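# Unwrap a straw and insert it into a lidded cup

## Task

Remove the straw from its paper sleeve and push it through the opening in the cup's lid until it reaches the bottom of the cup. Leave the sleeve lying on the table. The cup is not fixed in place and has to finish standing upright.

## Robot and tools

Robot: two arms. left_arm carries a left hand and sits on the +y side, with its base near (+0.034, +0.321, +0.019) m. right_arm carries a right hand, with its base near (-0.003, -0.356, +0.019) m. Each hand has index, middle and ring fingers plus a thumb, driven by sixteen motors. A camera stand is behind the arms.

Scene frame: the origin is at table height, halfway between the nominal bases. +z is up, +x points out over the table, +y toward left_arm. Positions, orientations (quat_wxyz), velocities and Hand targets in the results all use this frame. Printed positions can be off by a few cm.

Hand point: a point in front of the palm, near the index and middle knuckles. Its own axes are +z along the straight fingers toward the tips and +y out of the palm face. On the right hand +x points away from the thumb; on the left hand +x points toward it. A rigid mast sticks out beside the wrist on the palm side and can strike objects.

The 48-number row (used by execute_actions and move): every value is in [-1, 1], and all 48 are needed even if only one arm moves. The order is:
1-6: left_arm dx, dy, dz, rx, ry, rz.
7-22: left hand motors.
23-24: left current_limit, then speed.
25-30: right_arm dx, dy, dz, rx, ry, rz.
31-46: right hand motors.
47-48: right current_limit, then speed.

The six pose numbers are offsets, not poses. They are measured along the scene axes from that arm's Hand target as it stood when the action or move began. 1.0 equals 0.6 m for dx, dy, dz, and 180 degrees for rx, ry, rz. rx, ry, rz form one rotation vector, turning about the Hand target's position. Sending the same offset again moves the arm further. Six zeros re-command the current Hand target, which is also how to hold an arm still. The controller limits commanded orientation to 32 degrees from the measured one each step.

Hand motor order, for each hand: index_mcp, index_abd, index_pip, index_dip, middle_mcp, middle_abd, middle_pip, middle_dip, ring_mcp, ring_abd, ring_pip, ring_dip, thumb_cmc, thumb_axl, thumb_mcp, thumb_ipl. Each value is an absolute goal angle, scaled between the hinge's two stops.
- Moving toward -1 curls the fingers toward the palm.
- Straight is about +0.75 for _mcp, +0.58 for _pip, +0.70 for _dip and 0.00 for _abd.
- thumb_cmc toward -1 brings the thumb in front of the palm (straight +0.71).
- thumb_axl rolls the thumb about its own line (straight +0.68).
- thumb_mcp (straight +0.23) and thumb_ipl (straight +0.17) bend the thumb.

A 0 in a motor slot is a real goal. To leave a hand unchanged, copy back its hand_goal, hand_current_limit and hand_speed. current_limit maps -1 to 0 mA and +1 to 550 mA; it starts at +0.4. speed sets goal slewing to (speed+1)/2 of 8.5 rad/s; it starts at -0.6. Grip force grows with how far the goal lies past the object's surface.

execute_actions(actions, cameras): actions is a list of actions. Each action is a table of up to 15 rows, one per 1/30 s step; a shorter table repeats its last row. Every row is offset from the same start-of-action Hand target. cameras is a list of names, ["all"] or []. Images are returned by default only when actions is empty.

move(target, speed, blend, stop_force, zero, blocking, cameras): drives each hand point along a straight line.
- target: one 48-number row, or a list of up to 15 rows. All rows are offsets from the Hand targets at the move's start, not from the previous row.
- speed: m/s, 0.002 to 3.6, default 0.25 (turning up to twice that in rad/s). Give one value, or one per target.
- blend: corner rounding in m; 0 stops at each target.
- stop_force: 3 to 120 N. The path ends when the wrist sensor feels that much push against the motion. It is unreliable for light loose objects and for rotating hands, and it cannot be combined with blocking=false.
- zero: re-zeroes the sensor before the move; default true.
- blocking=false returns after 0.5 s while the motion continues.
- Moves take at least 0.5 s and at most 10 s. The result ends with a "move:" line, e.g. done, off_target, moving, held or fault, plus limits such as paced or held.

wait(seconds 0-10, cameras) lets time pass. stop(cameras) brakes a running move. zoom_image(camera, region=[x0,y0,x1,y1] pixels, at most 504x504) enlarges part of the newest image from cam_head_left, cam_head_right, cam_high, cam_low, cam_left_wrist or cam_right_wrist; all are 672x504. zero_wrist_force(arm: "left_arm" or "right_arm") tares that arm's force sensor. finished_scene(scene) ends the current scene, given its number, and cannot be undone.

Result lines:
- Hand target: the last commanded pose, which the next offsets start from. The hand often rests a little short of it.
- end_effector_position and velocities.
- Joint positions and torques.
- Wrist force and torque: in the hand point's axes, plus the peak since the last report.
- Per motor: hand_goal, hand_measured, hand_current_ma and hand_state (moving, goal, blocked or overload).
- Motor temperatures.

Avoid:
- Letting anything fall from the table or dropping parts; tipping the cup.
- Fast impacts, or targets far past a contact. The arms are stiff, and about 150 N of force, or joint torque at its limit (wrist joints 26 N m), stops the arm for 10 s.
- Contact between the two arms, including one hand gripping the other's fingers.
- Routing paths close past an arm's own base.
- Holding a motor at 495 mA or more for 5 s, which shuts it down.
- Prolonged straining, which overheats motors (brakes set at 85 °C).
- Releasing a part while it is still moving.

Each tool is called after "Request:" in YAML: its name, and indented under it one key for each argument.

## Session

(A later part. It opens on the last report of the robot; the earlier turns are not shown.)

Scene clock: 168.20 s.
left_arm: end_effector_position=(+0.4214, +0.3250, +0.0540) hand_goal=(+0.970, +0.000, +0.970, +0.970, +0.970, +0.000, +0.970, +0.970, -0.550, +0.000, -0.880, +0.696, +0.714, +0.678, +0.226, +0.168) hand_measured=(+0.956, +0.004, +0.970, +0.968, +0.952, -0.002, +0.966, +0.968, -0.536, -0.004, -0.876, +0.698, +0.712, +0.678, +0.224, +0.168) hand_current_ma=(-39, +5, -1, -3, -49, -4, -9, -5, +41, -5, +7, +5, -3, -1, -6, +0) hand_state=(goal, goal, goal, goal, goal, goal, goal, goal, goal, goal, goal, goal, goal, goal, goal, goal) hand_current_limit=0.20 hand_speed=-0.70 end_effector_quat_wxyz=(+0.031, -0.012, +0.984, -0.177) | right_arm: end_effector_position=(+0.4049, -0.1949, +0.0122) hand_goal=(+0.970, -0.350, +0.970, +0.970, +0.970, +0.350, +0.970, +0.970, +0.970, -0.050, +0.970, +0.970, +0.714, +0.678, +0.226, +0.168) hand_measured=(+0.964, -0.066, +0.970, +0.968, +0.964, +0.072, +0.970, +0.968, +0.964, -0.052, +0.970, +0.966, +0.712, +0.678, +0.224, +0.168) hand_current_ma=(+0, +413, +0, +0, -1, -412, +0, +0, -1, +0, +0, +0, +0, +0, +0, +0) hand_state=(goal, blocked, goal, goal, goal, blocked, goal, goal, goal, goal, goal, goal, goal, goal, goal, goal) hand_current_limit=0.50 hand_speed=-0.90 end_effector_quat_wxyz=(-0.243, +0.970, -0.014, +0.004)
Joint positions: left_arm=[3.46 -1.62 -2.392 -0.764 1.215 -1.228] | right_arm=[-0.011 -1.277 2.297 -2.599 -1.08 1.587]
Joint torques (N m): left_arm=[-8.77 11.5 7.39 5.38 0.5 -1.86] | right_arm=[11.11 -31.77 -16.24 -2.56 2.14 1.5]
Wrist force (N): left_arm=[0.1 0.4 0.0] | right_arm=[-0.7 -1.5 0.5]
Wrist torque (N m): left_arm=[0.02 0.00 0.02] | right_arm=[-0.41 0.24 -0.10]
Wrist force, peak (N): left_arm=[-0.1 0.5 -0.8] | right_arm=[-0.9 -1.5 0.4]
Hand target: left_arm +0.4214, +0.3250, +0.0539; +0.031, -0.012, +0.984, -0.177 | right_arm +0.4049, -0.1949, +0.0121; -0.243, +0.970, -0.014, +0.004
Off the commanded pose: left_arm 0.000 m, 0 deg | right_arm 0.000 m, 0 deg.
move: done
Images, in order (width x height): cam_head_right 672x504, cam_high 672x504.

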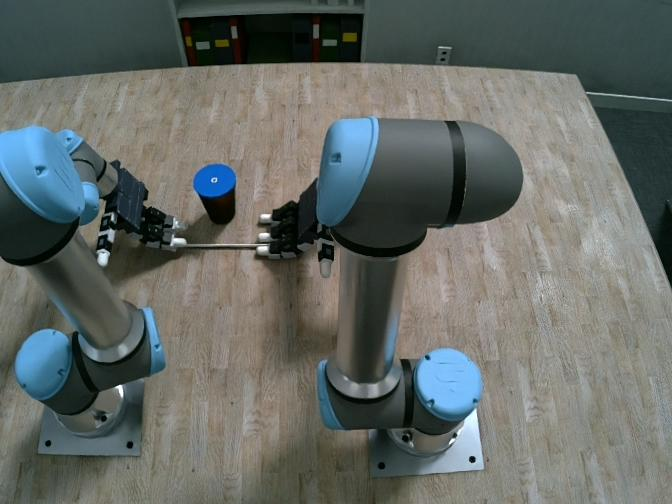

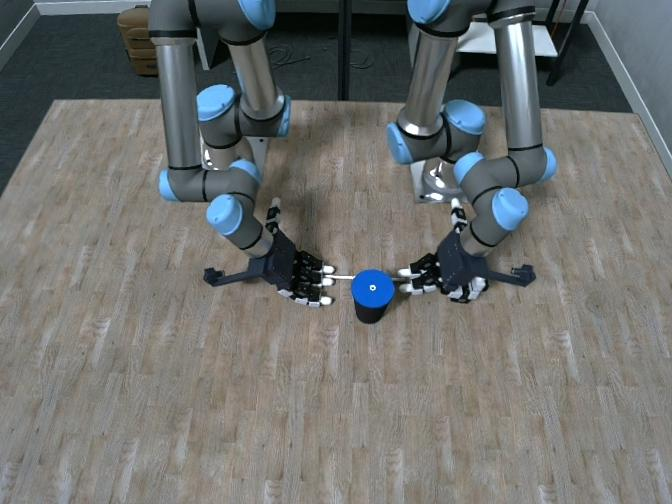

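Request:
move:
  target: [0.0037,0,-0.014,0,0,0,0.97,0,0.97,0.97,0.97,0,0.97,0.97,-0.55,0.0,-0.88,0.696,0.714,0.678,0.226,0.168,0.2,-0.7,0,0,0,0,0,0,0.97,-0.35,0.97,0.97,0.97,0.35,0.97,0.97,0.97,-0.05,0.97,0.97,0.714,0.678,0.226,0.168,0.5,-0.9]
  speed: 0.05

Request:
move:
  target: [0,0,-0.03,0,0,0,0.97,0,0.97,0.97,0.97,0,0.97,0.97,-0.55,0.0,-0.88,0.696,0.714,0.678,0.226,0.168,0.2,-0.7,0,0,0,0,0,0,0.97,-0.35,0.97,0.97,0.97,0.35,0.97,0.97,0.97,-0.05,0.97,0.97,0.714,0.678,0.226,0.168,0.5,-0.9]
  speed: 0.01
  stop_force: 12
  cameras: ["cam_high","cam_head_right"]

Request:
zoom_image:
  camera: "cam_high"
  region: [360, 230, 460, 310]

Request:
zoom_image:
  camera: "cam_head_right"
  region: [120, 190, 240, 280]

Scene clock: 176.10 s.
left_arm: end_effector_position=(+0.4236, +0.3250, +0.0456) hand_goal=(+0.970, +0.000, +0.970, +0.970, +0.970, +0.000, +0.970, +0.970, -0.550, +0.000, -0.880, +0.696, +0.714, +0.678, +0.226, +0.168) hand_measured=(+0.970, +0.004, +0.972, +0.972, +0.952, -0.002, +0.966, +0.968, -0.536, -0.004, -0.876, +0.698, +0.712, +0.678, +0.224, +0.168) hand_current_ma=(-1, +5, +5, +2, -49, -4, -9, -5, +41, -5, +7, +5, -3, -1, -6, +0) hand_state=(goal, goal, goal, goal, goal, goal, goal, goal, goal, goal, goal, goal, goal, goal, goal, goal) hand_current_limit=0.20 hand_speed=-0.70 end_effector_quat_wxyz=(+0.031, -0.012, +0.984, -0.177) | right_arm: end_effector_position=(+0.4049, -0.1949, +0.0122) hand_goal=(+0.970, -0.350, +0.970, +0.970, +0.970, +0.350, +0.970, +0.970, +0.970, -0.050, +0.970, +0.970, +0.714, +0.678, +0.226, +0.168) hand_measured=(+0.966, -0.066, +0.970, +0.968, +0.964, +0.072, +0.970, +0.968, +0.964, -0.052, +0.970, +0.966, +0.712, +0.678, +0.224, +0.168) hand_current_ma=(+0, +412, +0, +0, -1, -412, +0, +0, -1, +0, +0, +0, +0, +0, +0, +0) hand_state=(goal, blocked, goal, goal, goal, blocked, goal, goal, goal, goal, goal, goal, goal, goal, goal, goal) hand_current_limit=0.50 hand_speed=-0.90 end_effector_quat_wxyz=(-0.243, +0.970, -0.014, +0.004)
Joint positions: left_arm=[3.458 -1.648 -2.395 -0.732 1.215 -1.231] | right_arm=[-0.011 -1.277 2.297 -2.599 -1.08 1.587]
Joint torques (N m): left_arm=[-9.15 12.77 6.38 5.2 -1.01 -1.91] | right_arm=[10.51 -29.74 -13.88 -3.27 2.25 1.59]
Wrist force (N): left_arm=[0.1 0.3 -0.9] | right_arm=[-0.3 -1.2 0.0]
Wrist torque (N m): left_arm=[0.13 0.04 0.04] | right_arm=[-0.35 0.20 -0.06]
Wrist force, peak (N): left_arm=[0.3 0.5 -0.9] | right_arm=[-0.7 -1.7 0.3]
Hand target: left_arm +0.4237, +0.3250, +0.0455; +0.031, -0.012, +0.984, -0.177 | right_arm +0.4049, -0.1949, +0.0121; -0.243, +0.970, -0.014, +0.004
Off the commanded pose: left_arm 0.000 m, 0 deg | right_arm 0.000 m, 0 deg.
move: done

Scene clock: 178.90 s.
left_arm: end_effector_position=(+0.4237, +0.3250, +0.0275) hand_goal=(+0.970, +0.000, +0.970, +0.970, +0.970, +0.000, +0.970, +0.970, -0.550, +0.000, -0.880, +0.696, +0.714, +0.678, +0.226, +0.168) hand_measured=(+0.994, +0.006, +0.996, +0.984, +0.984, -0.002, +0.986, +0.980, -0.536, -0.004, -0.876, +0.698, +0.712, +0.678, +0.224, +0.168) hand_current_ma=(+74, +13, +72, +38, +36, -4, +44, +24, +41, -5, +7, +5, -3, -1, -6, +0) hand_state=(blocked, goal, blocked, goal, goal, goal, goal, goal, goal, goal, goal, goal, goal, goal, goal, goal) hand_current_limit=0.20 hand_speed=-0.70 end_effector_quat_wxyz=(+0.031, -0.012, +0.984, -0.177) | right_arm: end_effector_position=(+0.4049, -0.1949, +0.0122) hand_goal=(+0.970, -0.350, +0.970, +0.970, +0.970, +0.350, +0.970, +0.970, +0.970, -0.050, +0.970, +0.970, +0.714, +0.678, +0.226, +0.168) hand_measured=(+0.968, -0.068, +0.972, +0.968, +0.964, +0.072, +0.970, +0.968, +0.964, -0.052, +0.970, +0.966, +0.712, +0.678, +0.224, +0.168) hand_current_ma=(+0, +412, +0, +0, -1, -412, +0, +0, -1, +0, +0, +0, +0, +0, +0, +0) hand_state=(goal, blocked, goal, goal, goal, blocked, goal, goal, goal, goal, goal, goal, goal, goal, goal, goal) hand_current_limit=0.50 hand_speed=-0.90 end_effector_quat_wxyz=(-0.243, +0.970, -0.014, +0.004)
Joint positions: left_arm=[3.458 -1.699 -2.413 -0.664 1.215 -1.231] | right_arm=[-0.011 -1.277 2.297 -2.599 -1.08 1.587]
Joint torques (N m): left_arm=[-8.9 10.84 4.14 5.11 -0.3 -1.62] | right_arm=[9.95 -28.14 -13.03 -3.47 2.35 1.53]
Wrist force (N): left_arm=[-0.1 1.8 -6.3] | right_arm=[-0.3 -1.3 0.2]
Wrist torque (N m): left_arm=[0.90 0.02 -0.01] | right_arm=[-0.36 0.19 -0.04]
Wrist force, peak (N): left_arm=[-0.5 1.8 -6.7] | right_arm=[-0.7 -1.8 0.3]
Hand target: left_arm +0.4237, +0.3250, +0.0275; +0.031, -0.012, +0.984, -0.177 | right_arm +0.4049, -0.1949, +0.0121; -0.243, +0.970, -0.014, +0.004
Off the commanded pose: left_arm 0.000 m, 0 deg | right_arm 0.000 m, 0 deg.
move: done
Images, in order (width x height): cam_head_right 672x504, cam_high 672x504.

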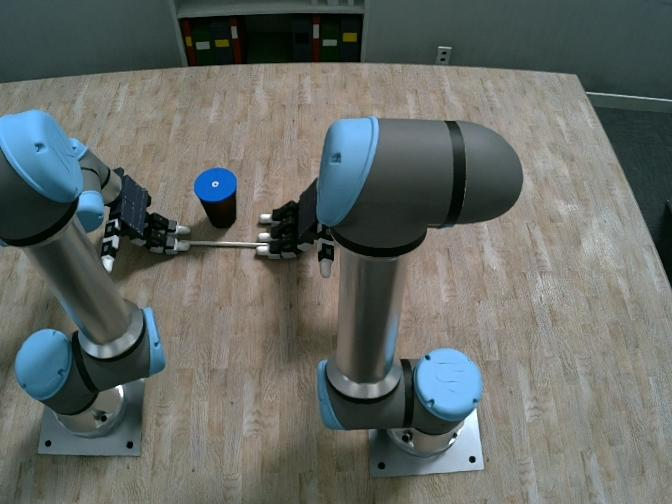

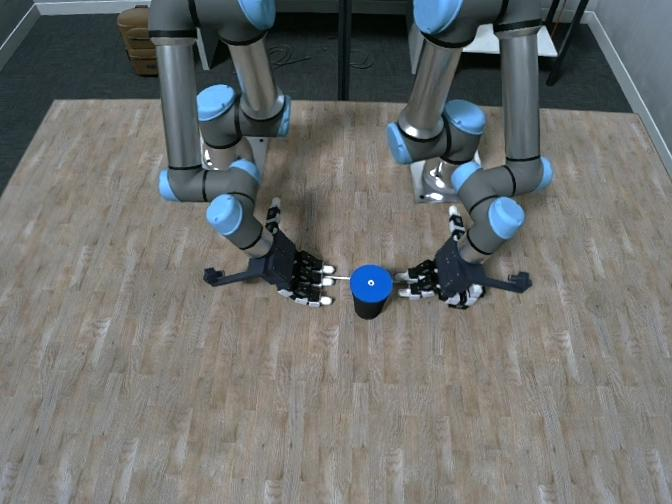

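Scaled by 5.040 from the camera's 672x504 image, which has a finer 960x720 frame.

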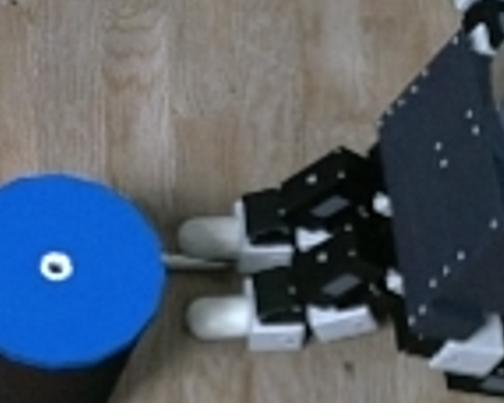

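Scaled by 4.200 from the camera's 672x504 image, which has a finer 960x720 frame.

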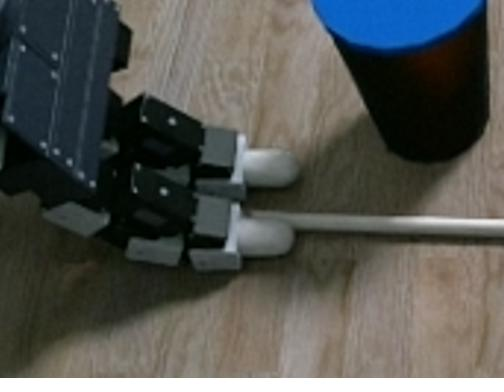

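Request:
move:
  target:
    - [0,0,0.035,0,0,0,0.97,0,0.97,0.97,0.97,0,0.97,0.97,-0.55,0.0,-0.88,0.696,0.714,0.678,0.226,0.168,0.2,-0.7,0,0,0,0,0,0,0.97,-0.35,0.97,0.97,0.97,0.35,0.97,0.97,0.97,-0.05,0.97,0.97,0.714,0.678,0.226,0.168,0.5,-0.9]
    - [0.0108,0,0.035,0,0,0,0.97,0,0.97,0.97,0.97,0,0.97,0.97,-0.55,0.0,-0.88,0.696,0.714,0.678,0.226,0.168,0.2,-0.7,0,0,0,0,0,0,0.97,-0.35,0.97,0.97,0.97,0.35,0.97,0.97,0.97,-0.05,0.97,0.97,0.714,0.678,0.226,0.168,0.5,-0.9]
  speed: 0.06
  cameras: ["cam_high","cam_head_right"]

Request:
zoom_image:
  camera: "cam_high"
  region: [360, 230, 460, 310]

Request:
zoom_image:
  camera: "cam_head_right"
  region: [120, 190, 240, 280]

Scene clock: 189.73 s.
left_arm: end_effector_position=(+0.4300, +0.3250, +0.0485) hand_goal=(+0.970, +0.000, +0.970, +0.970, +0.970, +0.000, +0.970, +0.970, -0.550, +0.000, -0.880, +0.696, +0.714, +0.678, +0.226, +0.168) hand_measured=(+0.966, +0.004, +0.970, +0.972, +0.966, -0.002, +0.970, +0.972, -0.536, -0.004, -0.876, +0.698, +0.712, +0.678, +0.224, +0.168) hand_current_ma=(-10, +6, +0, +4, -11, -4, +0, +4, +41, -5, +7, +5, -3, -1, -6, +0) hand_state=(goal, goal, goal, goal, goal, goal, goal, goal, goal, goal, goal, goal, goal, goal, goal, goal) hand_current_limit=0.20 hand_speed=-0.70 end_effector_quat_wxyz=(+0.031, -0.012, +0.984, -0.177) | right_arm: end_effector_position=(+0.4049, -0.1949, +0.0122) hand_goal=(+0.970, -0.350, +0.970, +0.970, +0.970, +0.350, +0.970, +0.970, +0.970, -0.050, +0.970, +0.970, +0.714, +0.678, +0.226, +0.168) hand_measured=(+0.968, -0.068, +0.972, +0.968, +0.964, +0.072, +0.970, +0.968, +0.964, -0.052, +0.970, +0.966, +0.712, +0.678, +0.224, +0.168) hand_current_ma=(+0, +413, +0, +0, -1, -412, +0, +0, -1, +0, +0, +0, +0, +0, +0, +0) hand_state=(goal, blocked, goal, goal, goal, blocked, goal, goal, goal, goal, goal, goal, goal, goal, goal, goal) hand_current_limit=0.50 hand_speed=-0.90 end_effector_quat_wxyz=(-0.243, +0.970, -0.014, +0.004)
Joint positions: left_arm=[3.452 -1.655 -2.376 -0.742 1.215 -1.237] | right_arm=[-0.011 -1.277 2.297 -2.599 -1.08 1.587]
Joint torques (N m): left_arm=[-10.07 13.38 22.41 0.99 -2.36 -1.95] | right_arm=[9.27 -26.06 -9.96 -3.38 2.3 1.55]
Wrist force (N): left_arm=[0.2 0.2 0.0] | right_arm=[-0.6 -1.3 0.2]
Wrist torque (N m): left_arm=[-0.01 -0.02 0.03] | right_arm=[-0.38 0.23 -0.08]
Wrist force, peak (N): left_arm=[-0.1 1.8 -6.8] | right_arm=[-0.7 -1.7 0.2]
Hand target: left_arm +0.4301, +0.3250, +0.0485; +0.031, -0.012, +0.984, -0.177 | right_arm +0.4049, -0.1949, +0.0121; -0.243, +0.970, -0.014, +0.004
Off the commanded pose: left_arm 0.000 m, 0 deg | right_arm 0.000 m, 0 deg.
move: done
Images, in order (width x height): cam_head_right 672x504, cam_high 672x504.

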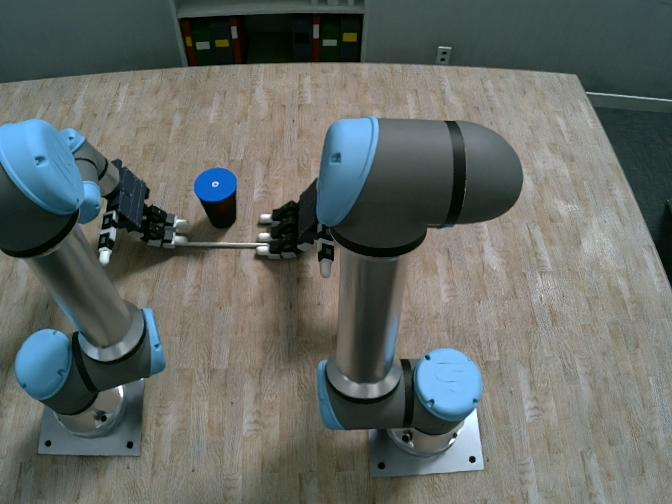

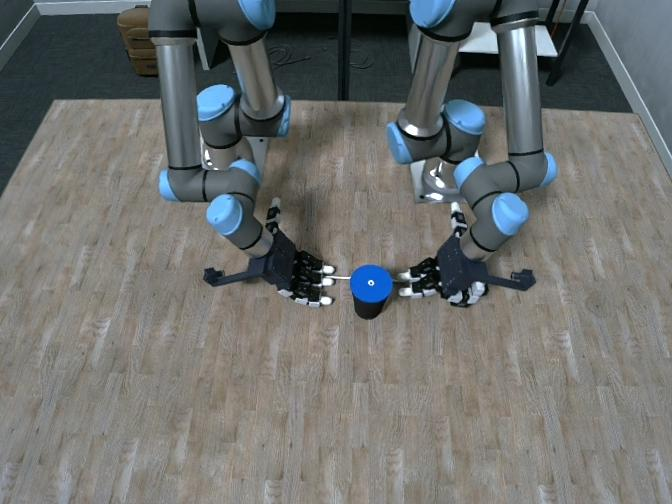

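Scaled by 5.040 from the camera's 672x504 image, which has a finer 960x720 frame.

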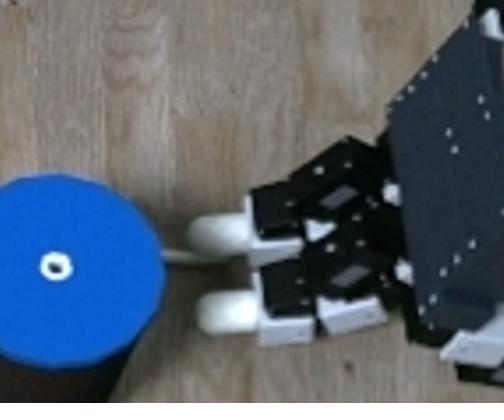

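Scaled by 4.200 from the camera's 672x504 image, which has a finer 960x720 frame.

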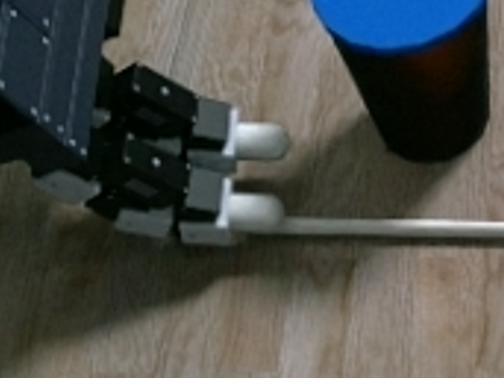

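Request:
move:
  target: [0.0025,0.015,0,0,0,0,0.97,0,0.97,0.97,0.97,0,0.97,0.97,-0.55,0.0,-0.88,0.696,0.714,0.678,0.226,0.168,0.2,-0.7,0,0,0,0,0,0,0.97,-0.35,0.97,0.97,0.97,0.35,0.97,0.97,0.97,-0.05,0.97,0.97,0.714,0.678,0.226,0.168,0.5,-0.9]
  speed: 0.05

Request:
move:
  target: [0,0,-0.04,0,0,0,0.97,0,0.97,0.97,0.97,0,0.97,0.97,-0.55,0.0,-0.88,0.696,0.714,0.678,0.226,0.168,0.2,-0.7,0,0,0,0,0,0,0.97,-0.35,0.97,0.97,0.97,0.35,0.97,0.97,0.97,-0.05,0.97,0.97,0.714,0.678,0.226,0.168,0.5,-0.9]
  speed: 0.01
  stop_force: 12
  cameras: ["cam_high","cam_head_right"]

Request:
zoom_image:
  camera: "cam_high"
  region: [360, 230, 460, 310]

Request:
zoom_image:
  camera: "cam_head_right"
  region: [120, 190, 240, 280]

Scene clock: 199.87 s.
left_arm: end_effector_position=(+0.4316, +0.3338, +0.0485) hand_goal=(+0.970, +0.000, +0.970, +0.970, +0.970, +0.000, +0.970, +0.970, -0.550, +0.000, -0.880, +0.696, +0.714, +0.678, +0.226, +0.168) hand_measured=(+0.966, +0.004, +0.970, +0.972, +0.966, -0.002, +0.970, +0.972, -0.536, -0.004, -0.876, +0.698, +0.712, +0.678, +0.224, +0.168) hand_current_ma=(-10, +6, +0, +4, -11, -4, +0, +4, +41, -5, +7, +5, -3, -1, -6, +0) hand_state=(goal, goal, goal, goal, goal, goal, goal, goal, goal, goal, goal, goal, goal, goal, goal, goal) hand_current_limit=0.20 hand_speed=-0.70 end_effector_quat_wxyz=(+0.031, -0.012, +0.984, -0.177) | right_arm: end_effector_position=(+0.4049, -0.1949, +0.0122) hand_goal=(+0.970, -0.350, +0.970, +0.970, +0.970, +0.350, +0.970, +0.970, +0.970, -0.050, +0.970, +0.970, +0.714, +0.678, +0.226, +0.168) hand_measured=(+0.968, -0.068, +0.972, +0.968, +0.964, +0.072, +0.970, +0.968, +0.964, -0.052, +0.970, +0.966, +0.712, +0.678, +0.224, +0.168) hand_current_ma=(+0, +413, +0, +0, -1, -412, +0, +0, -1, +0, +0, +0, +0, +0, +0, +0) hand_state=(goal, blocked, goal, goal, goal, blocked, goal, goal, goal, goal, goal, goal, goal, goal, goal, goal) hand_current_limit=0.50 hand_speed=-0.90 end_effector_quat_wxyz=(-0.243, +0.970, -0.014, +0.004)
Joint positions: left_arm=[3.472 -1.657 -2.37 -0.753 1.216 -1.216] | right_arm=[-0.011 -1.277 2.297 -2.599 -1.08 1.587]
Joint torques (N m): left_arm=[12.23 12.71 21.72 -0.41 0.2 1.92] | right_arm=[9.33 -23.5 -8.71 -3.52 2.21 1.54]
Wrist force (N): left_arm=[0.0 0.4 0.1] | right_arm=[-0.7 -1.2 0.3]
Wrist torque (N m): left_arm=[0.01 0.00 -0.09] | right_arm=[-0.37 0.25 -0.08]
Wrist force, peak (N): left_arm=[-0.2 0.6 -0.2] | right_arm=[-0.9 -1.6 0.1]
Hand target: left_arm +0.4316, +0.3340, +0.0485; +0.031, -0.012, +0.984, -0.177 | right_arm +0.4049, -0.1949, +0.0121; -0.243, +0.970, -0.014, +0.004
Off the commanded pose: left_arm 0.000 m, 0 deg | right_arm 0.000 m, 0 deg.
move: done

Scene clock: 203.30 s.
left_arm: end_effector_position=(+0.4316, +0.3340, +0.0265) hand_goal=(+0.970, +0.000, +0.970, +0.970, +0.970, +0.000, +0.970, +0.970, -0.550, +0.000, -0.880, +0.696, +0.714, +0.678, +0.226, +0.168) hand_measured=(+0.998, +0.000, +0.998, +0.992, +0.988, -0.002, +0.990, +0.982, -0.536, -0.004, -0.876, +0.698, +0.712, +0.678, +0.224, +0.168) hand_current_ma=(+91, +0, +83, +62, +53, -5, +58, +32, +41, -5, +7, +5, -3, -1, -6, +0) hand_state=(blocked, goal, blocked, blocked, goal, goal, blocked, goal, goal, goal, goal, goal, goal, goal, goal, goal) hand_current_limit=0.20 hand_speed=-0.70 end_effector_quat_wxyz=(+0.031, -0.012, +0.984, -0.177) | right_arm: end_effector_position=(+0.4049, -0.1949, +0.0122) hand_goal=(+0.970, -0.350, +0.970, +0.970, +0.970, +0.350, +0.970, +0.970, +0.970, -0.050, +0.970, +0.970, +0.714, +0.678, +0.226, +0.168) hand_measured=(+0.968, -0.068, +0.972, +0.968, +0.964, +0.072, +0.970, +0.968, +0.964, -0.052, +0.970, +0.966, +0.712, +0.678, +0.224, +0.168) hand_current_ma=(+0, +413, +0, +0, -1, -412, +0, +0, -1, +0, +0, +0, +0, +0, +0, +0) hand_state=(goal, blocked, goal, goal, goal, blocked, goal, goal, goal, goal, goal, goal, goal, goal, goal, goal) hand_current_limit=0.50 hand_speed=-0.90 end_effector_quat_wxyz=(-0.243, +0.970, -0.014, +0.004)
Joint positions: left_arm=[3.472 -1.717 -2.391 -0.673 1.216 -1.215] | right_arm=[-0.011 -1.277 2.297 -2.599 -1.08 1.587]
Joint torques (N m): left_arm=[3.64 28.08 17.12 -0.88 -0.83 1.76] | right_arm=[8.56 -21.62 -6.17 -3.46 2.21 1.41]
Wrist force (N): left_arm=[-0.9 1.0 -10.0] | right_arm=[-0.6 -0.8 -0.7]
Wrist torque (N m): left_arm=[1.34 0.16 -0.19] | right_arm=[-0.28 0.19 -0.08]
Wrist force, peak (N): left_arm=[-1.0 1.6 -18.7] | right_arm=[-0.8 -1.8 0.0]
Hand target: left_arm +0.4316, +0.3340, +0.0265; +0.031, -0.012, +0.984, -0.177 (not the last commanded pose) | right_arm +0.4049, -0.1949, +0.0121; -0.243, +0.970, -0.014, +0.004
Off the commanded pose: left_arm 0.002 m, 0 deg | right_arm 0.000 m, 0 deg.
move: contact (left_arm)
Images, in order (width x height): cam_head_right 672x504, cam_high 672x504.

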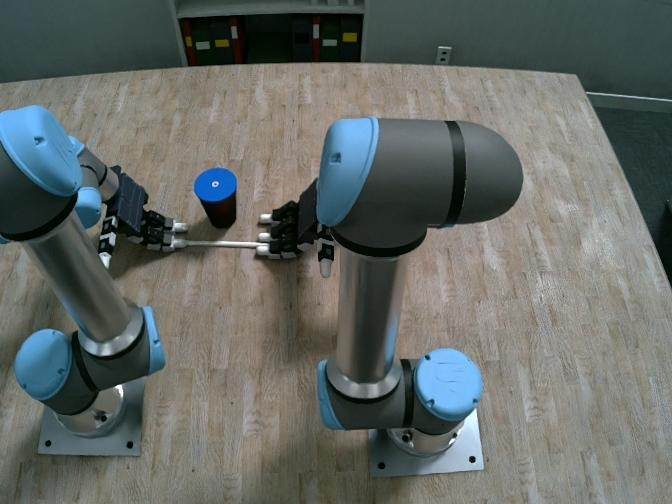

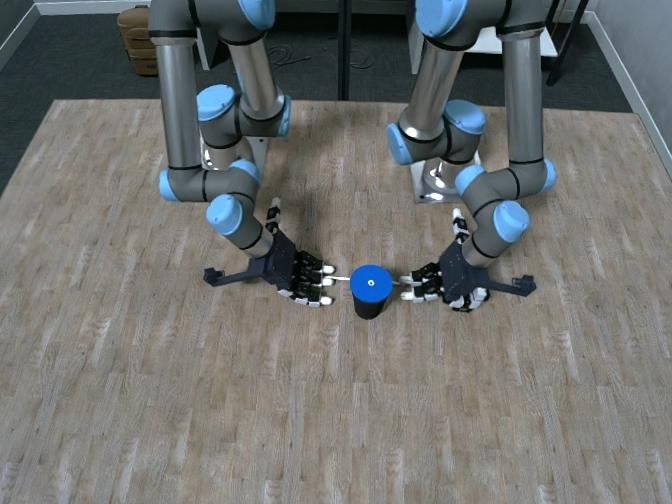

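Scaled by 5.040 from the camera's 672x504 image, which has a finer 960x720 frame.

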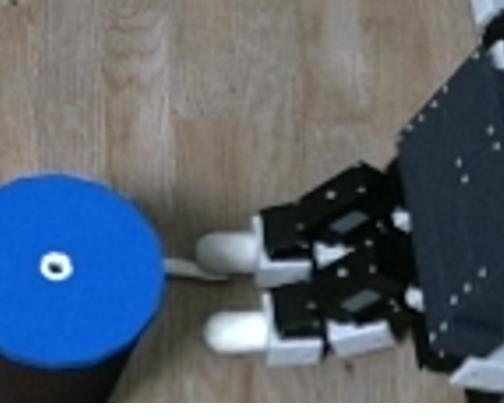

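Scaled by 4.200 from the camera's 672x504 image, which has a finer 960x720 frame.

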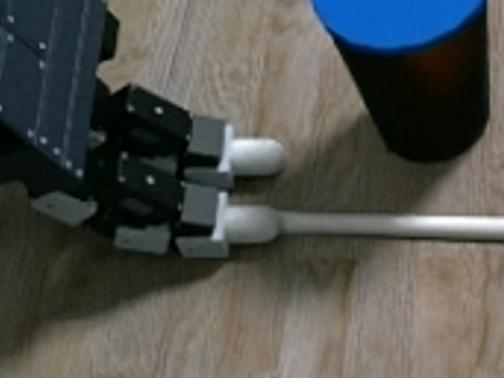

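Request:
move:
  target: [0,0,0,0,0,0,0.97,0,0.97,0.97,0.97,0,0.97,0.97,-0.55,0.0,-0.88,0.696,0.714,0.678,0.226,0.168,0.2,-0.7,-0.0035,-0.0331,0.0025,0,0,0,0.97,-0.35,0.97,0.97,0.97,0.35,0.97,0.97,0.97,-0.05,0.97,0.97,0.714,0.678,0.226,0.168,0.5,-0.9]
  speed: 0.02
  cameras: ["cam_high","cam_head_right"]

Request:
zoom_image:
  camera: "cam_high"
  region: [300, 240, 440, 320]

Request:
zoom_image:
  camera: "cam_head_right"
  region: [140, 190, 300, 280]

Scene clock: 213.27 s.
left_arm: end_effector_position=(+0.4316, +0.3340, +0.0265) hand_goal=(+0.970, +0.000, +0.970, +0.970, +0.970, +0.000, +0.970, +0.970, -0.550, +0.000, -0.880, +0.696, +0.714, +0.678, +0.226, +0.168) hand_measured=(+0.998, +0.000, +0.998, +0.990, +0.988, -0.002, +0.990, +0.982, -0.536, -0.004, -0.876, +0.698, +0.712, +0.678, +0.224, +0.168) hand_current_ma=(+91, +0, +83, +54, +53, -5, +58, +32, +41, -5, +7, +5, -3, -1, -6, +0) hand_state=(blocked, goal, blocked, goal, goal, goal, blocked, goal, goal, goal, goal, goal, goal, goal, goal, goal) hand_current_limit=0.20 hand_speed=-0.70 end_effector_quat_wxyz=(+0.031, -0.012, +0.984, -0.177) | right_arm: end_effector_position=(+0.4029, -0.2146, +0.0136) hand_goal=(+0.970, -0.350, +0.970, +0.970, +0.970, +0.350, +0.970, +0.970, +0.970, -0.050, +0.970, +0.970, +0.714, +0.678, +0.226, +0.168) hand_measured=(+0.964, -0.068, +0.972, +0.968, +0.962, +0.072, +0.970, +0.968, +0.964, -0.052, +0.970, +0.966, +0.712, +0.678, +0.224, +0.168) hand_current_ma=(+0, +413, +0, +0, -1, -412, +0, +0, -1, +0, +0, +0, +0, +0, +0, +0) hand_state=(goal, blocked, goal, goal, goal, blocked, goal, goal, goal, goal, goal, goal, goal, goal, goal, goal) hand_current_limit=0.50 hand_speed=-0.90 end_effector_quat_wxyz=(-0.243, +0.970, -0.014, +0.004)
Joint positions: left_arm=[3.472 -1.717 -2.391 -0.673 1.216 -1.215] | right_arm=[-0.057 -1.3 2.314 -2.569 -1.081 1.534]
Joint torques (N m): left_arm=[-10.76 27.51 16.85 0.66 -0.89 1.58] | right_arm=[-14.02 -36.81 -3.7 -0.03 -0.54 -0.99]
Wrist force (N): left_arm=[-1.2 -1.0 -7.8] | right_arm=[-0.6 -1.1 0.7]
Wrist torque (N m): left_arm=[1.13 0.09 -0.28] | right_arm=[-0.46 0.22 0.00]
Wrist force, peak (N): left_arm=[-1.1 0.8 -10.4] | right_arm=[-0.4 -3.5 1.2]
Hand target: left_arm +0.4316, +0.3340, +0.0265; +0.031, -0.012, +0.984, -0.177 | right_arm +0.4028, -0.2148, +0.0136; -0.243, +0.970, -0.014, +0.004
Off the commanded pose: left_arm 0.000 m, 0 deg | right_arm 0.000 m, 0 deg.
move: done
Images, in order (width x height): cam_head_right 672x504, cam_high 672x504.

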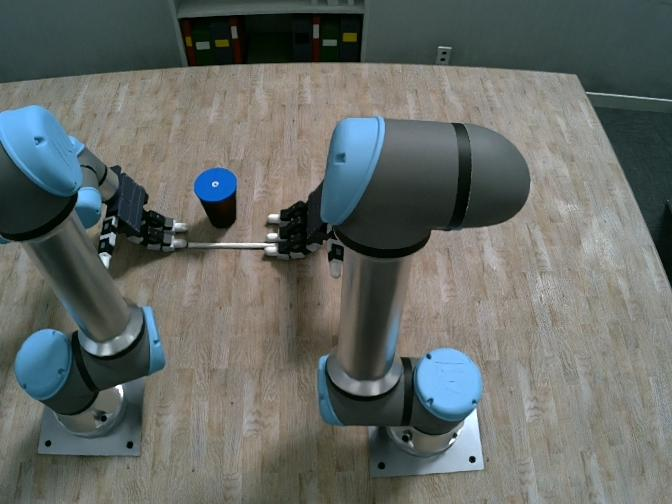

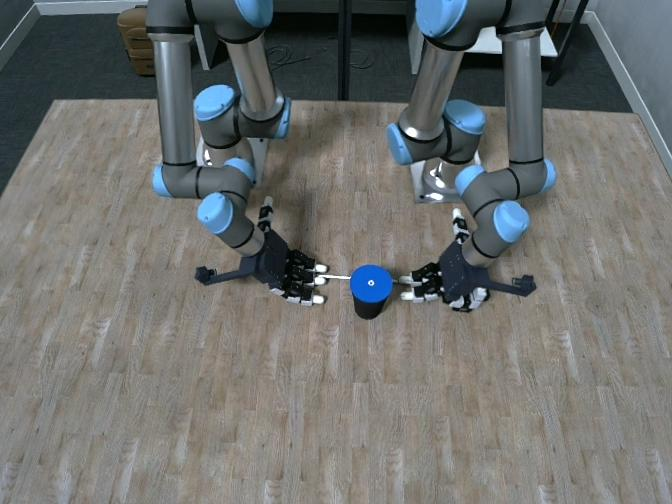

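Scaled by 3.600 from the camera's 672x504 image, which has a finer 960x720 frame.

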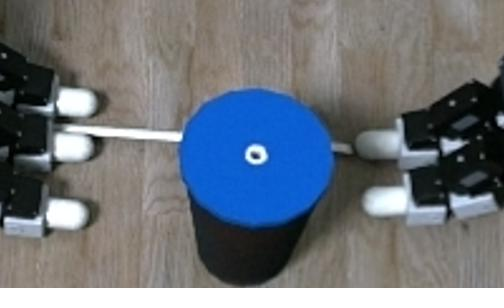

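Scaled by 3.150 from the camera's 672x504 image, which has a finer 960x720 frame.

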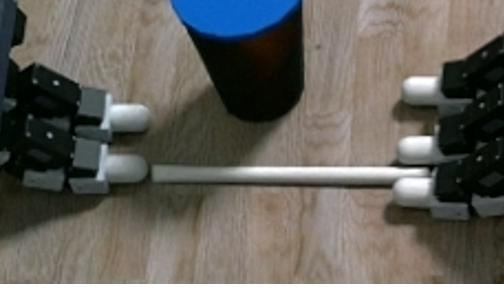

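Request:
zoom_image:
  camera: "cam_head_right"
  region: [170, 230, 210, 260]

Request:
zoom_image:
  camera: "cam_high"
  region: [380, 265, 420, 295]

Scaled by 12.600 from the camera's 672x504 image, which has a finer 960x720 frame.

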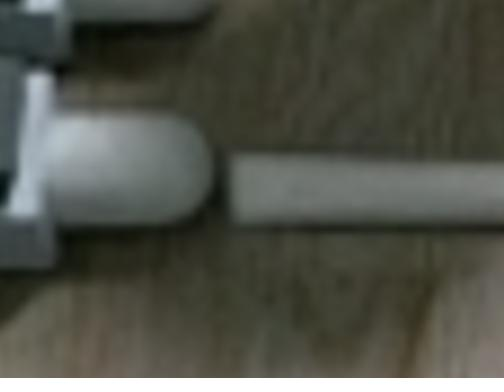

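Scaled by 12.600 from the camera's 672x504 image, which has a finer 960x720 frame.

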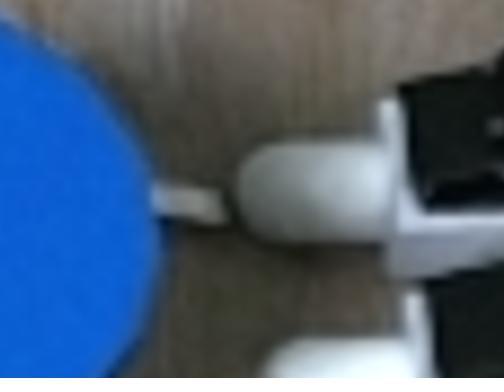

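Request:
move:
  target:
    - [0,0,0.034,0,0,0,0.97,0,0.97,0.97,0.97,0,0.97,0.97,-0.55,0.0,-0.88,0.696,0.714,0.678,0.226,0.168,0.5,-0.7,0,0,-0.002,0,0,0,0.97,-0.35,0.97,0.97,0.97,0.35,0.97,0.97,0.97,-0.05,0.97,0.97,0.714,0.678,0.226,0.168,0.5,-0.9]
    - [-0.003,-0.035,0.034,0,0,0,0.97,0,0.97,0.97,0.97,0,0.97,0.97,-0.55,0.0,-0.88,0.696,0.714,0.678,0.226,0.168,0.5,-0.7,0,0,-0.002,0,0,0,0.97,-0.35,0.97,0.97,0.97,0.35,0.97,0.97,0.97,-0.05,0.97,0.97,0.714,0.678,0.226,0.168,0.5,-0.9]
  speed: 0.06
  cameras: ["cam_high","cam_head_right"]

Request:
zoom_image:
  camera: "cam_high"
  region: [380, 255, 430, 300]

Request:
zoom_image:
  camera: "cam_head_right"
  region: [160, 220, 220, 265]

Scene clock: 251.70 s.
left_arm: end_effector_position=(+0.4299, +0.3131, +0.0469) hand_goal=(+0.970, +0.000, +0.970, +0.970, +0.970, +0.000, +0.970, +0.970, -0.550, +0.000, -0.880, +0.696, +0.714, +0.678, +0.226, +0.168) hand_measured=(+0.966, +0.000, +0.970, +0.972, +0.964, -0.002, +0.970, +0.972, -0.536, -0.004, -0.876, +0.698, +0.712, +0.678, +0.224, +0.168) hand_current_ma=(-11, +0, +0, +4, -11, -4, +0, +4, +41, -5, +7, +5, -3, -1, -6, +0) hand_state=(goal, goal, goal, goal, goal, goal, goal, goal, goal, goal, goal, goal, goal, goal, goal, goal) hand_current_limit=0.50 hand_speed=-0.70 end_effector_quat_wxyz=(+0.031, -0.012, +0.984, -0.177) | right_arm: end_effector_position=(+0.4028, -0.2148, +0.0124) hand_goal=(+0.970, -0.350, +0.970, +0.970, +0.970, +0.350, +0.970, +0.970, +0.970, -0.050, +0.970, +0.970, +0.714, +0.678, +0.226, +0.168) hand_measured=(+0.964, -0.068, +0.972, +0.968, +0.962, +0.072, +0.970, +0.968, +0.964, -0.052, +0.970, +0.966, +0.712, +0.678, +0.224, +0.168) hand_current_ma=(+0, +412, +0, +0, -1, -412, +0, +0, -1, +0, +0, +0, +0, +0, +0, +0) hand_state=(goal, blocked, goal, goal, goal, blocked, goal, goal, goal, goal, goal, goal, goal, goal, goal, goal) hand_current_limit=0.50 hand_speed=-0.90 end_effector_quat_wxyz=(-0.243, +0.970, -0.014, +0.004)
Joint positions: left_arm=[3.423 -1.662 -2.379 -0.722 1.213 -1.268] | right_arm=[-0.058 -1.297 2.315 -2.572 -1.081 1.534]
Joint torques (N m): left_arm=[-8.98 12.16 5.92 5.38 -2.09 -2.05] | right_arm=[-13.24 -10.16 -2.63 -4.13 2.22 -1.16]
Wrist force (N): left_arm=[0.0 0.4 0.1] | right_arm=[-0.6 -1.0 0.5]
Wrist torque (N m): left_arm=[0.01 0.01 0.00] | right_arm=[-0.43 0.23 -0.01]
Wrist force, peak (N): left_arm=[-1.1 -1.3 -8.1] | right_arm=[-0.6 -1.2 1.0]
Hand target: left_arm +0.4298, +0.3130, +0.0469; +0.031, -0.012, +0.984, -0.177 | right_arm +0.4028, -0.2148, +0.0124; -0.243, +0.970, -0.014, +0.004
Off the commanded pose: left_arm 0.000 m, 0 deg | right_arm 0.000 m, 0 deg.
move: done
Images, in order (width x height): cam_head_right 672x504, cam_high 672x504.

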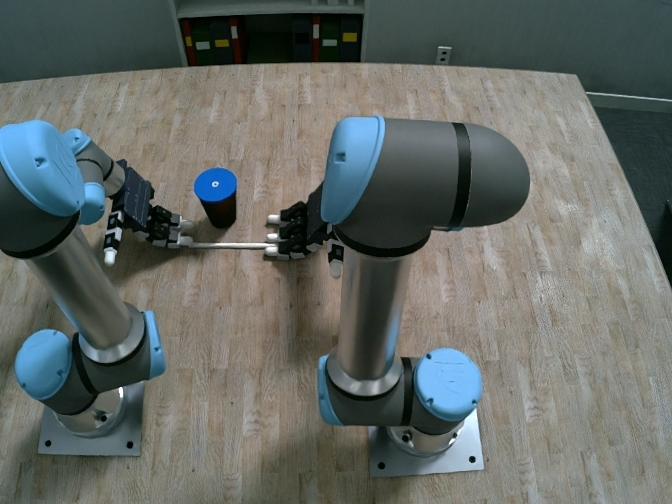

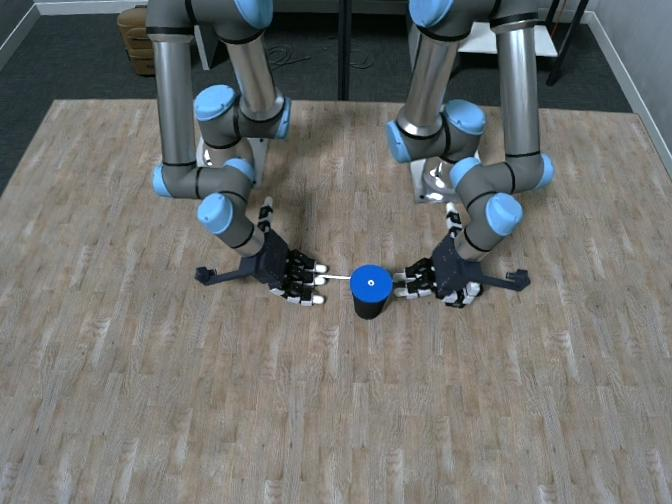

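Scaled by 10.080 from the camera's 672x504 image, which has a finer 960x720 frame.

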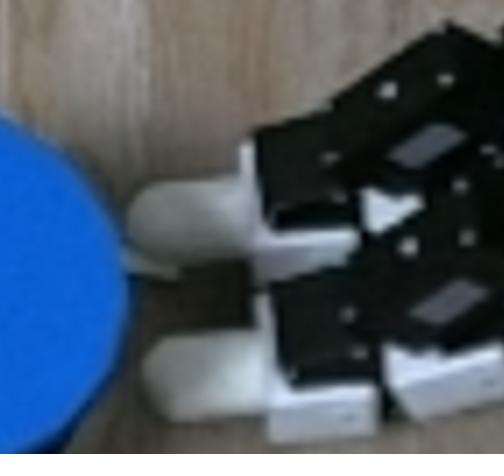

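Scaled by 8.400 from the camera's 672x504 image, which has a finer 960x720 frame.

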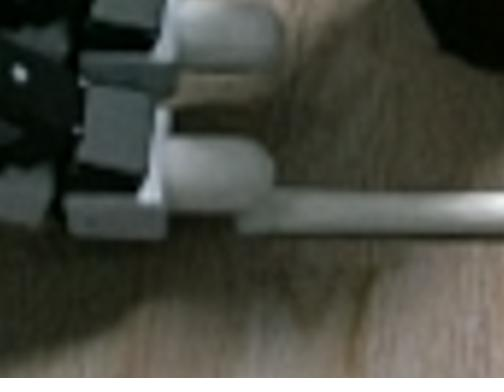

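Request:
move:
  target: [0.0038,0,-0.007,0,0,0,0.97,0,0.97,0.97,0.97,0,0.97,0.97,-0.55,0.0,-0.88,0.696,0.714,0.678,0.226,0.168,0.5,-0.7,0,0,0,0,0,0,0.97,-0.35,0.97,0.97,0.97,0.35,0.97,0.97,0.97,-0.05,0.97,0.97,0.714,0.678,0.226,0.168,0.5,-0.9]
  speed: 0.04
  cameras: ["cam_high","cam_head_right"]

Request:
zoom_image:
  camera: "cam_high"
  region: [380, 255, 430, 300]

Request:
zoom_image:
  camera: "cam_head_right"
  region: [160, 220, 220, 265]

Scene clock: 262.20 s.
left_arm: end_effector_position=(+0.4321, +0.3130, +0.0428) hand_goal=(+0.970, +0.000, +0.970, +0.970, +0.970, +0.000, +0.970, +0.970, -0.550, +0.000, -0.880, +0.696, +0.714, +0.678, +0.226, +0.168) hand_measured=(+0.966, +0.000, +0.970, +0.972, +0.964, -0.002, +0.970, +0.972, -0.536, -0.004, -0.876, +0.698, +0.712, +0.678, +0.224, +0.168) hand_current_ma=(-11, +0, +0, +4, -11, -4, +0, +4, +41, -5, +7, +5, -3, -1, -6, +0) hand_state=(goal, goal, goal, goal, goal, goal, goal, goal, goal, goal, goal, goal, goal, goal, goal, goal) hand_current_limit=0.50 hand_speed=-0.70 end_effector_quat_wxyz=(+0.031, -0.012, +0.984, -0.177) | right_arm: end_effector_position=(+0.4028, -0.2148, +0.0124) hand_goal=(+0.970, -0.350, +0.970, +0.970, +0.970, +0.350, +0.970, +0.970, +0.970, -0.050, +0.970, +0.970, +0.714, +0.678, +0.226, +0.168) hand_measured=(+0.964, -0.068, +0.972, +0.968, +0.962, +0.072, +0.970, +0.968, +0.964, -0.052, +0.970, +0.966, +0.712, +0.678, +0.224, +0.168) hand_current_ma=(+0, +413, +0, +0, -1, -412, +0, +0, -1, +0, +0, +0, +0, +0, +0, +0) hand_state=(goal, blocked, goal, goal, goal, blocked, goal, goal, goal, goal, goal, goal, goal, goal, goal, goal) hand_current_limit=0.50 hand_speed=-0.90 end_effector_quat_wxyz=(-0.243, +0.970, -0.014, +0.004)
Joint positions: left_arm=[3.421 -1.678 -2.378 -0.706 1.213 -1.27] | right_arm=[-0.058 -1.297 2.315 -2.572 -1.081 1.534]
Joint torques (N m): left_arm=[-9.62 12.9 21.65 5.65 -2.43 -1.63] | right_arm=[-12.06 -10.35 -2.28 -4.13 2.14 0.1]
Wrist force (N): left_arm=[0.1 0.5 0.1] | right_arm=[-0.7 -1.0 0.5]
Wrist torque (N m): left_arm=[0.03 0.00 0.01] | right_arm=[-0.41 0.24 -0.02]
Wrist force, peak (N): left_arm=[0.1 0.6 0.1] | right_arm=[-0.5 -1.3 0.3]
Hand target: left_arm +0.4321, +0.3130, +0.0427; +0.031, -0.012, +0.984, -0.177 | right_arm +0.4028, -0.2148, +0.0124; -0.243, +0.970, -0.014, +0.004
Off the commanded pose: left_arm 0.000 m, 0 deg | right_arm 0.000 m, 0 deg.
move: done
Images, in order (width x height): cam_head_right 672x504, cam_high 672x504.

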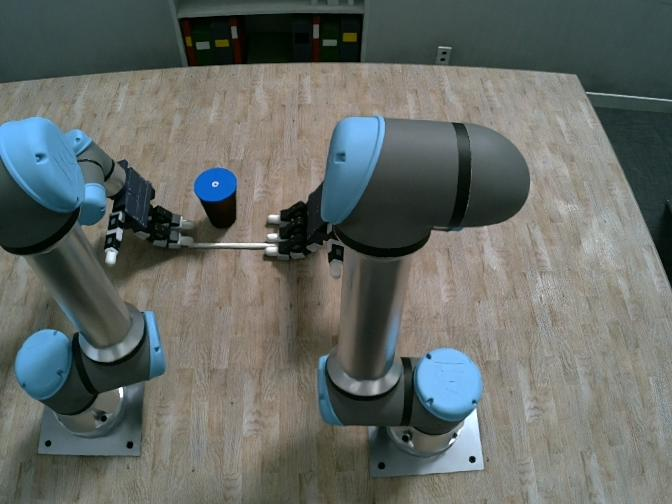

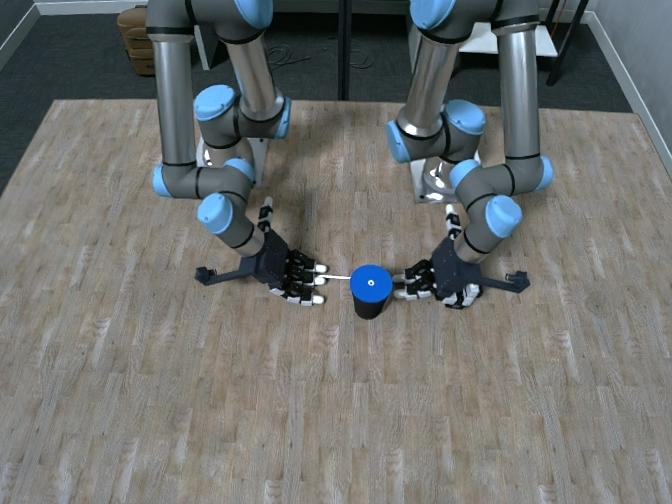

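Scaled by 10.080 from the camera's 672x504 image, which has a finer 960x720 frame.

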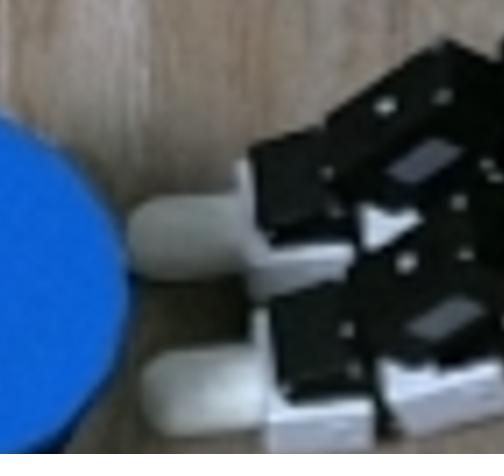

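Scaled by 8.400 from the camera's 672x504 image, which has a finer 960x720 frame.

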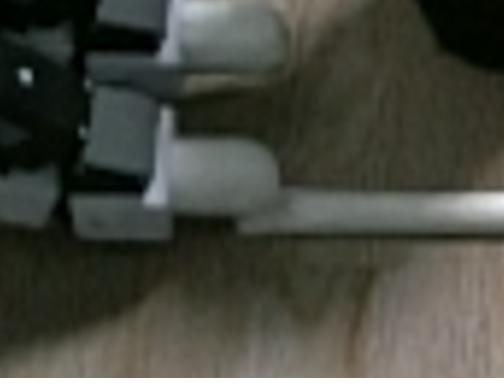

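Request:
move:
  target: [0,-0.005,-0.035,0,0,0,0.97,0,0.97,0.97,0.97,0,0.97,0.97,-0.55,0.0,-0.88,0.696,0.714,0.678,0.226,0.168,0.5,-0.7,0,0,0,0,0,0,0.97,-0.35,0.97,0.97,0.97,0.35,0.97,0.97,0.97,-0.05,0.97,0.97,0.714,0.678,0.226,0.168,0.5,-0.9]
  speed: 0.01
  stop_force: 14
  cameras: ["cam_high","cam_head_right"]

Request:
zoom_image:
  camera: "cam_high"
  region: [380, 255, 430, 300]

Request:
zoom_image:
  camera: "cam_head_right"
  region: [160, 220, 220, 265]

Scene clock: 269.33 s.
left_arm: end_effector_position=(+0.4321, +0.3107, +0.0266) hand_goal=(+0.970, +0.000, +0.970, +0.970, +0.970, +0.000, +0.970, +0.970, -0.550, +0.000, -0.880, +0.696, +0.714, +0.678, +0.226, +0.168) hand_measured=(+0.998, -0.010, +0.998, +0.998, +0.988, -0.004, +0.990, +0.982, -0.536, -0.004, -0.876, +0.698, +0.712, +0.678, +0.224, +0.168) hand_current_ma=(+92, -21, +84, +83, +52, -5, +57, +32, +41, -5, +7, +5, -3, -1, -6, +0) hand_state=(blocked, goal, blocked, blocked, goal, goal, blocked, goal, goal, goal, goal, goal, goal, goal, goal, goal) hand_current_limit=0.50 hand_speed=-0.70 end_effector_quat_wxyz=(+0.031, -0.012, +0.984, -0.177) | right_arm: end_effector_position=(+0.4028, -0.2148, +0.0125) hand_goal=(+0.970, -0.350, +0.970, +0.970, +0.970, +0.350, +0.970, +0.970, +0.970, -0.050, +0.970, +0.970, +0.714, +0.678, +0.226, +0.168) hand_measured=(+0.968, -0.068, +0.976, +0.970, +0.960, +0.072, +0.968, +0.968, +0.964, -0.052, +0.970, +0.966, +0.712, +0.678, +0.224, +0.168) hand_current_ma=(+0, +413, +0, +0, -2, -412, +0, +0, -1, +0, +0, +0, +0, +0, +0, +0) hand_state=(goal, blocked, goal, goal, goal, blocked, goal, goal, goal, goal, goal, goal, goal, goal, goal, goal) hand_current_limit=0.50 hand_speed=-0.90 end_effector_quat_wxyz=(-0.243, +0.970, -0.014, +0.004)
Joint positions: left_arm=[3.415 -1.724 -2.392 -0.644 1.213 -1.276] | right_arm=[-0.058 -1.297 2.315 -2.572 -1.081 1.534]
Joint torques (N m): left_arm=[9.26 27.6 16.19 -1.09 -0.38 1.26] | right_arm=[-9.82 -10.92 -2.73 -3.09 2.12 1.23]
Wrist force (N): left_arm=[-1.3 1.0 -12.9] | right_arm=[-0.6 0.2 -1.7]
Wrist torque (N m): left_arm=[1.87 0.21 -0.16] | right_arm=[-0.17 0.26 -0.03]
Wrist force, peak (N): left_arm=[-1.5 2.3 -21.0] | right_arm=[-0.6 0.0 -2.2]
Hand target: left_arm +0.4321, +0.3107, +0.0266; +0.031, -0.012, +0.984, -0.177 (not the last commanded pose) | right_arm +0.4028, -0.2148, +0.0124; -0.243, +0.970, -0.014, +0.004
Off the commanded pose: left_arm 0.005 m, 0 deg | right_arm 0.000 m, 0 deg.
move: contact (left_arm)
Images, in order (width x height): cam_head_right 672x504, cam_high 672x504.

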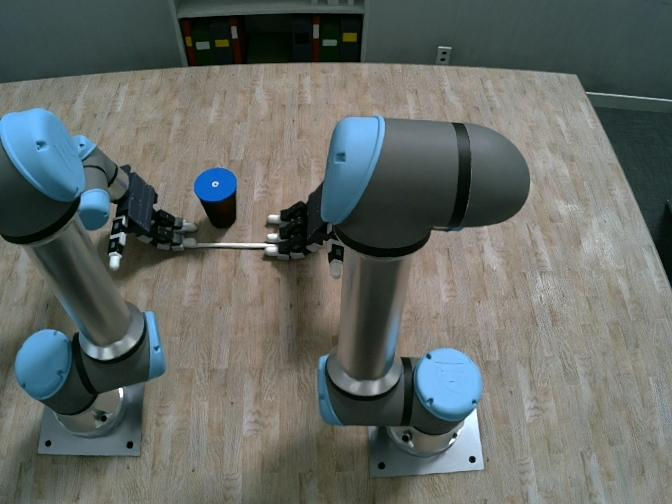

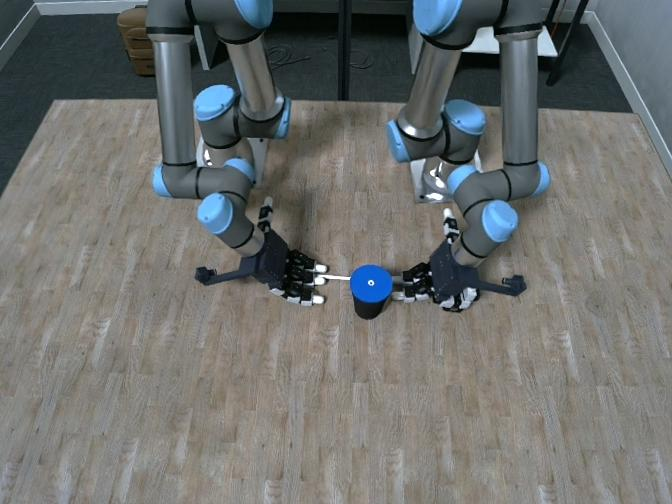

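Scaled by 10.080 from the camera's 672x504 image, which has a finer 960x720 frame.

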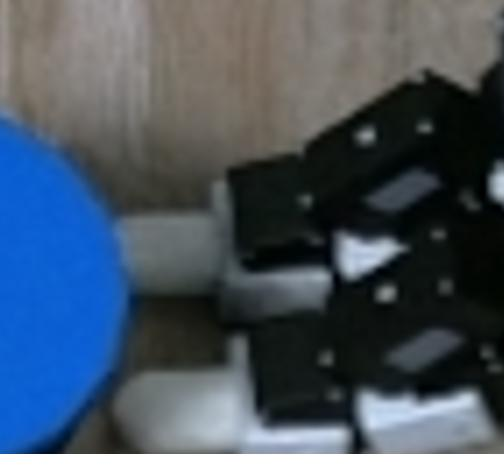

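Scaled by 8.400 from the camera's 672x504 image, which has a finer 960x720 frame.

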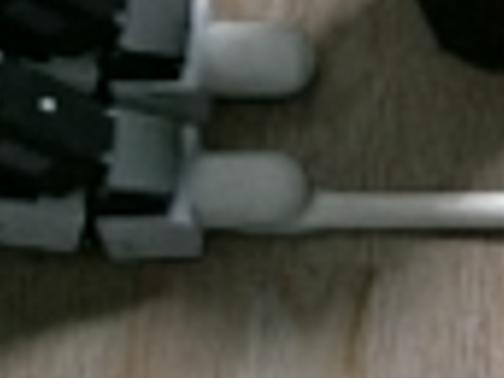

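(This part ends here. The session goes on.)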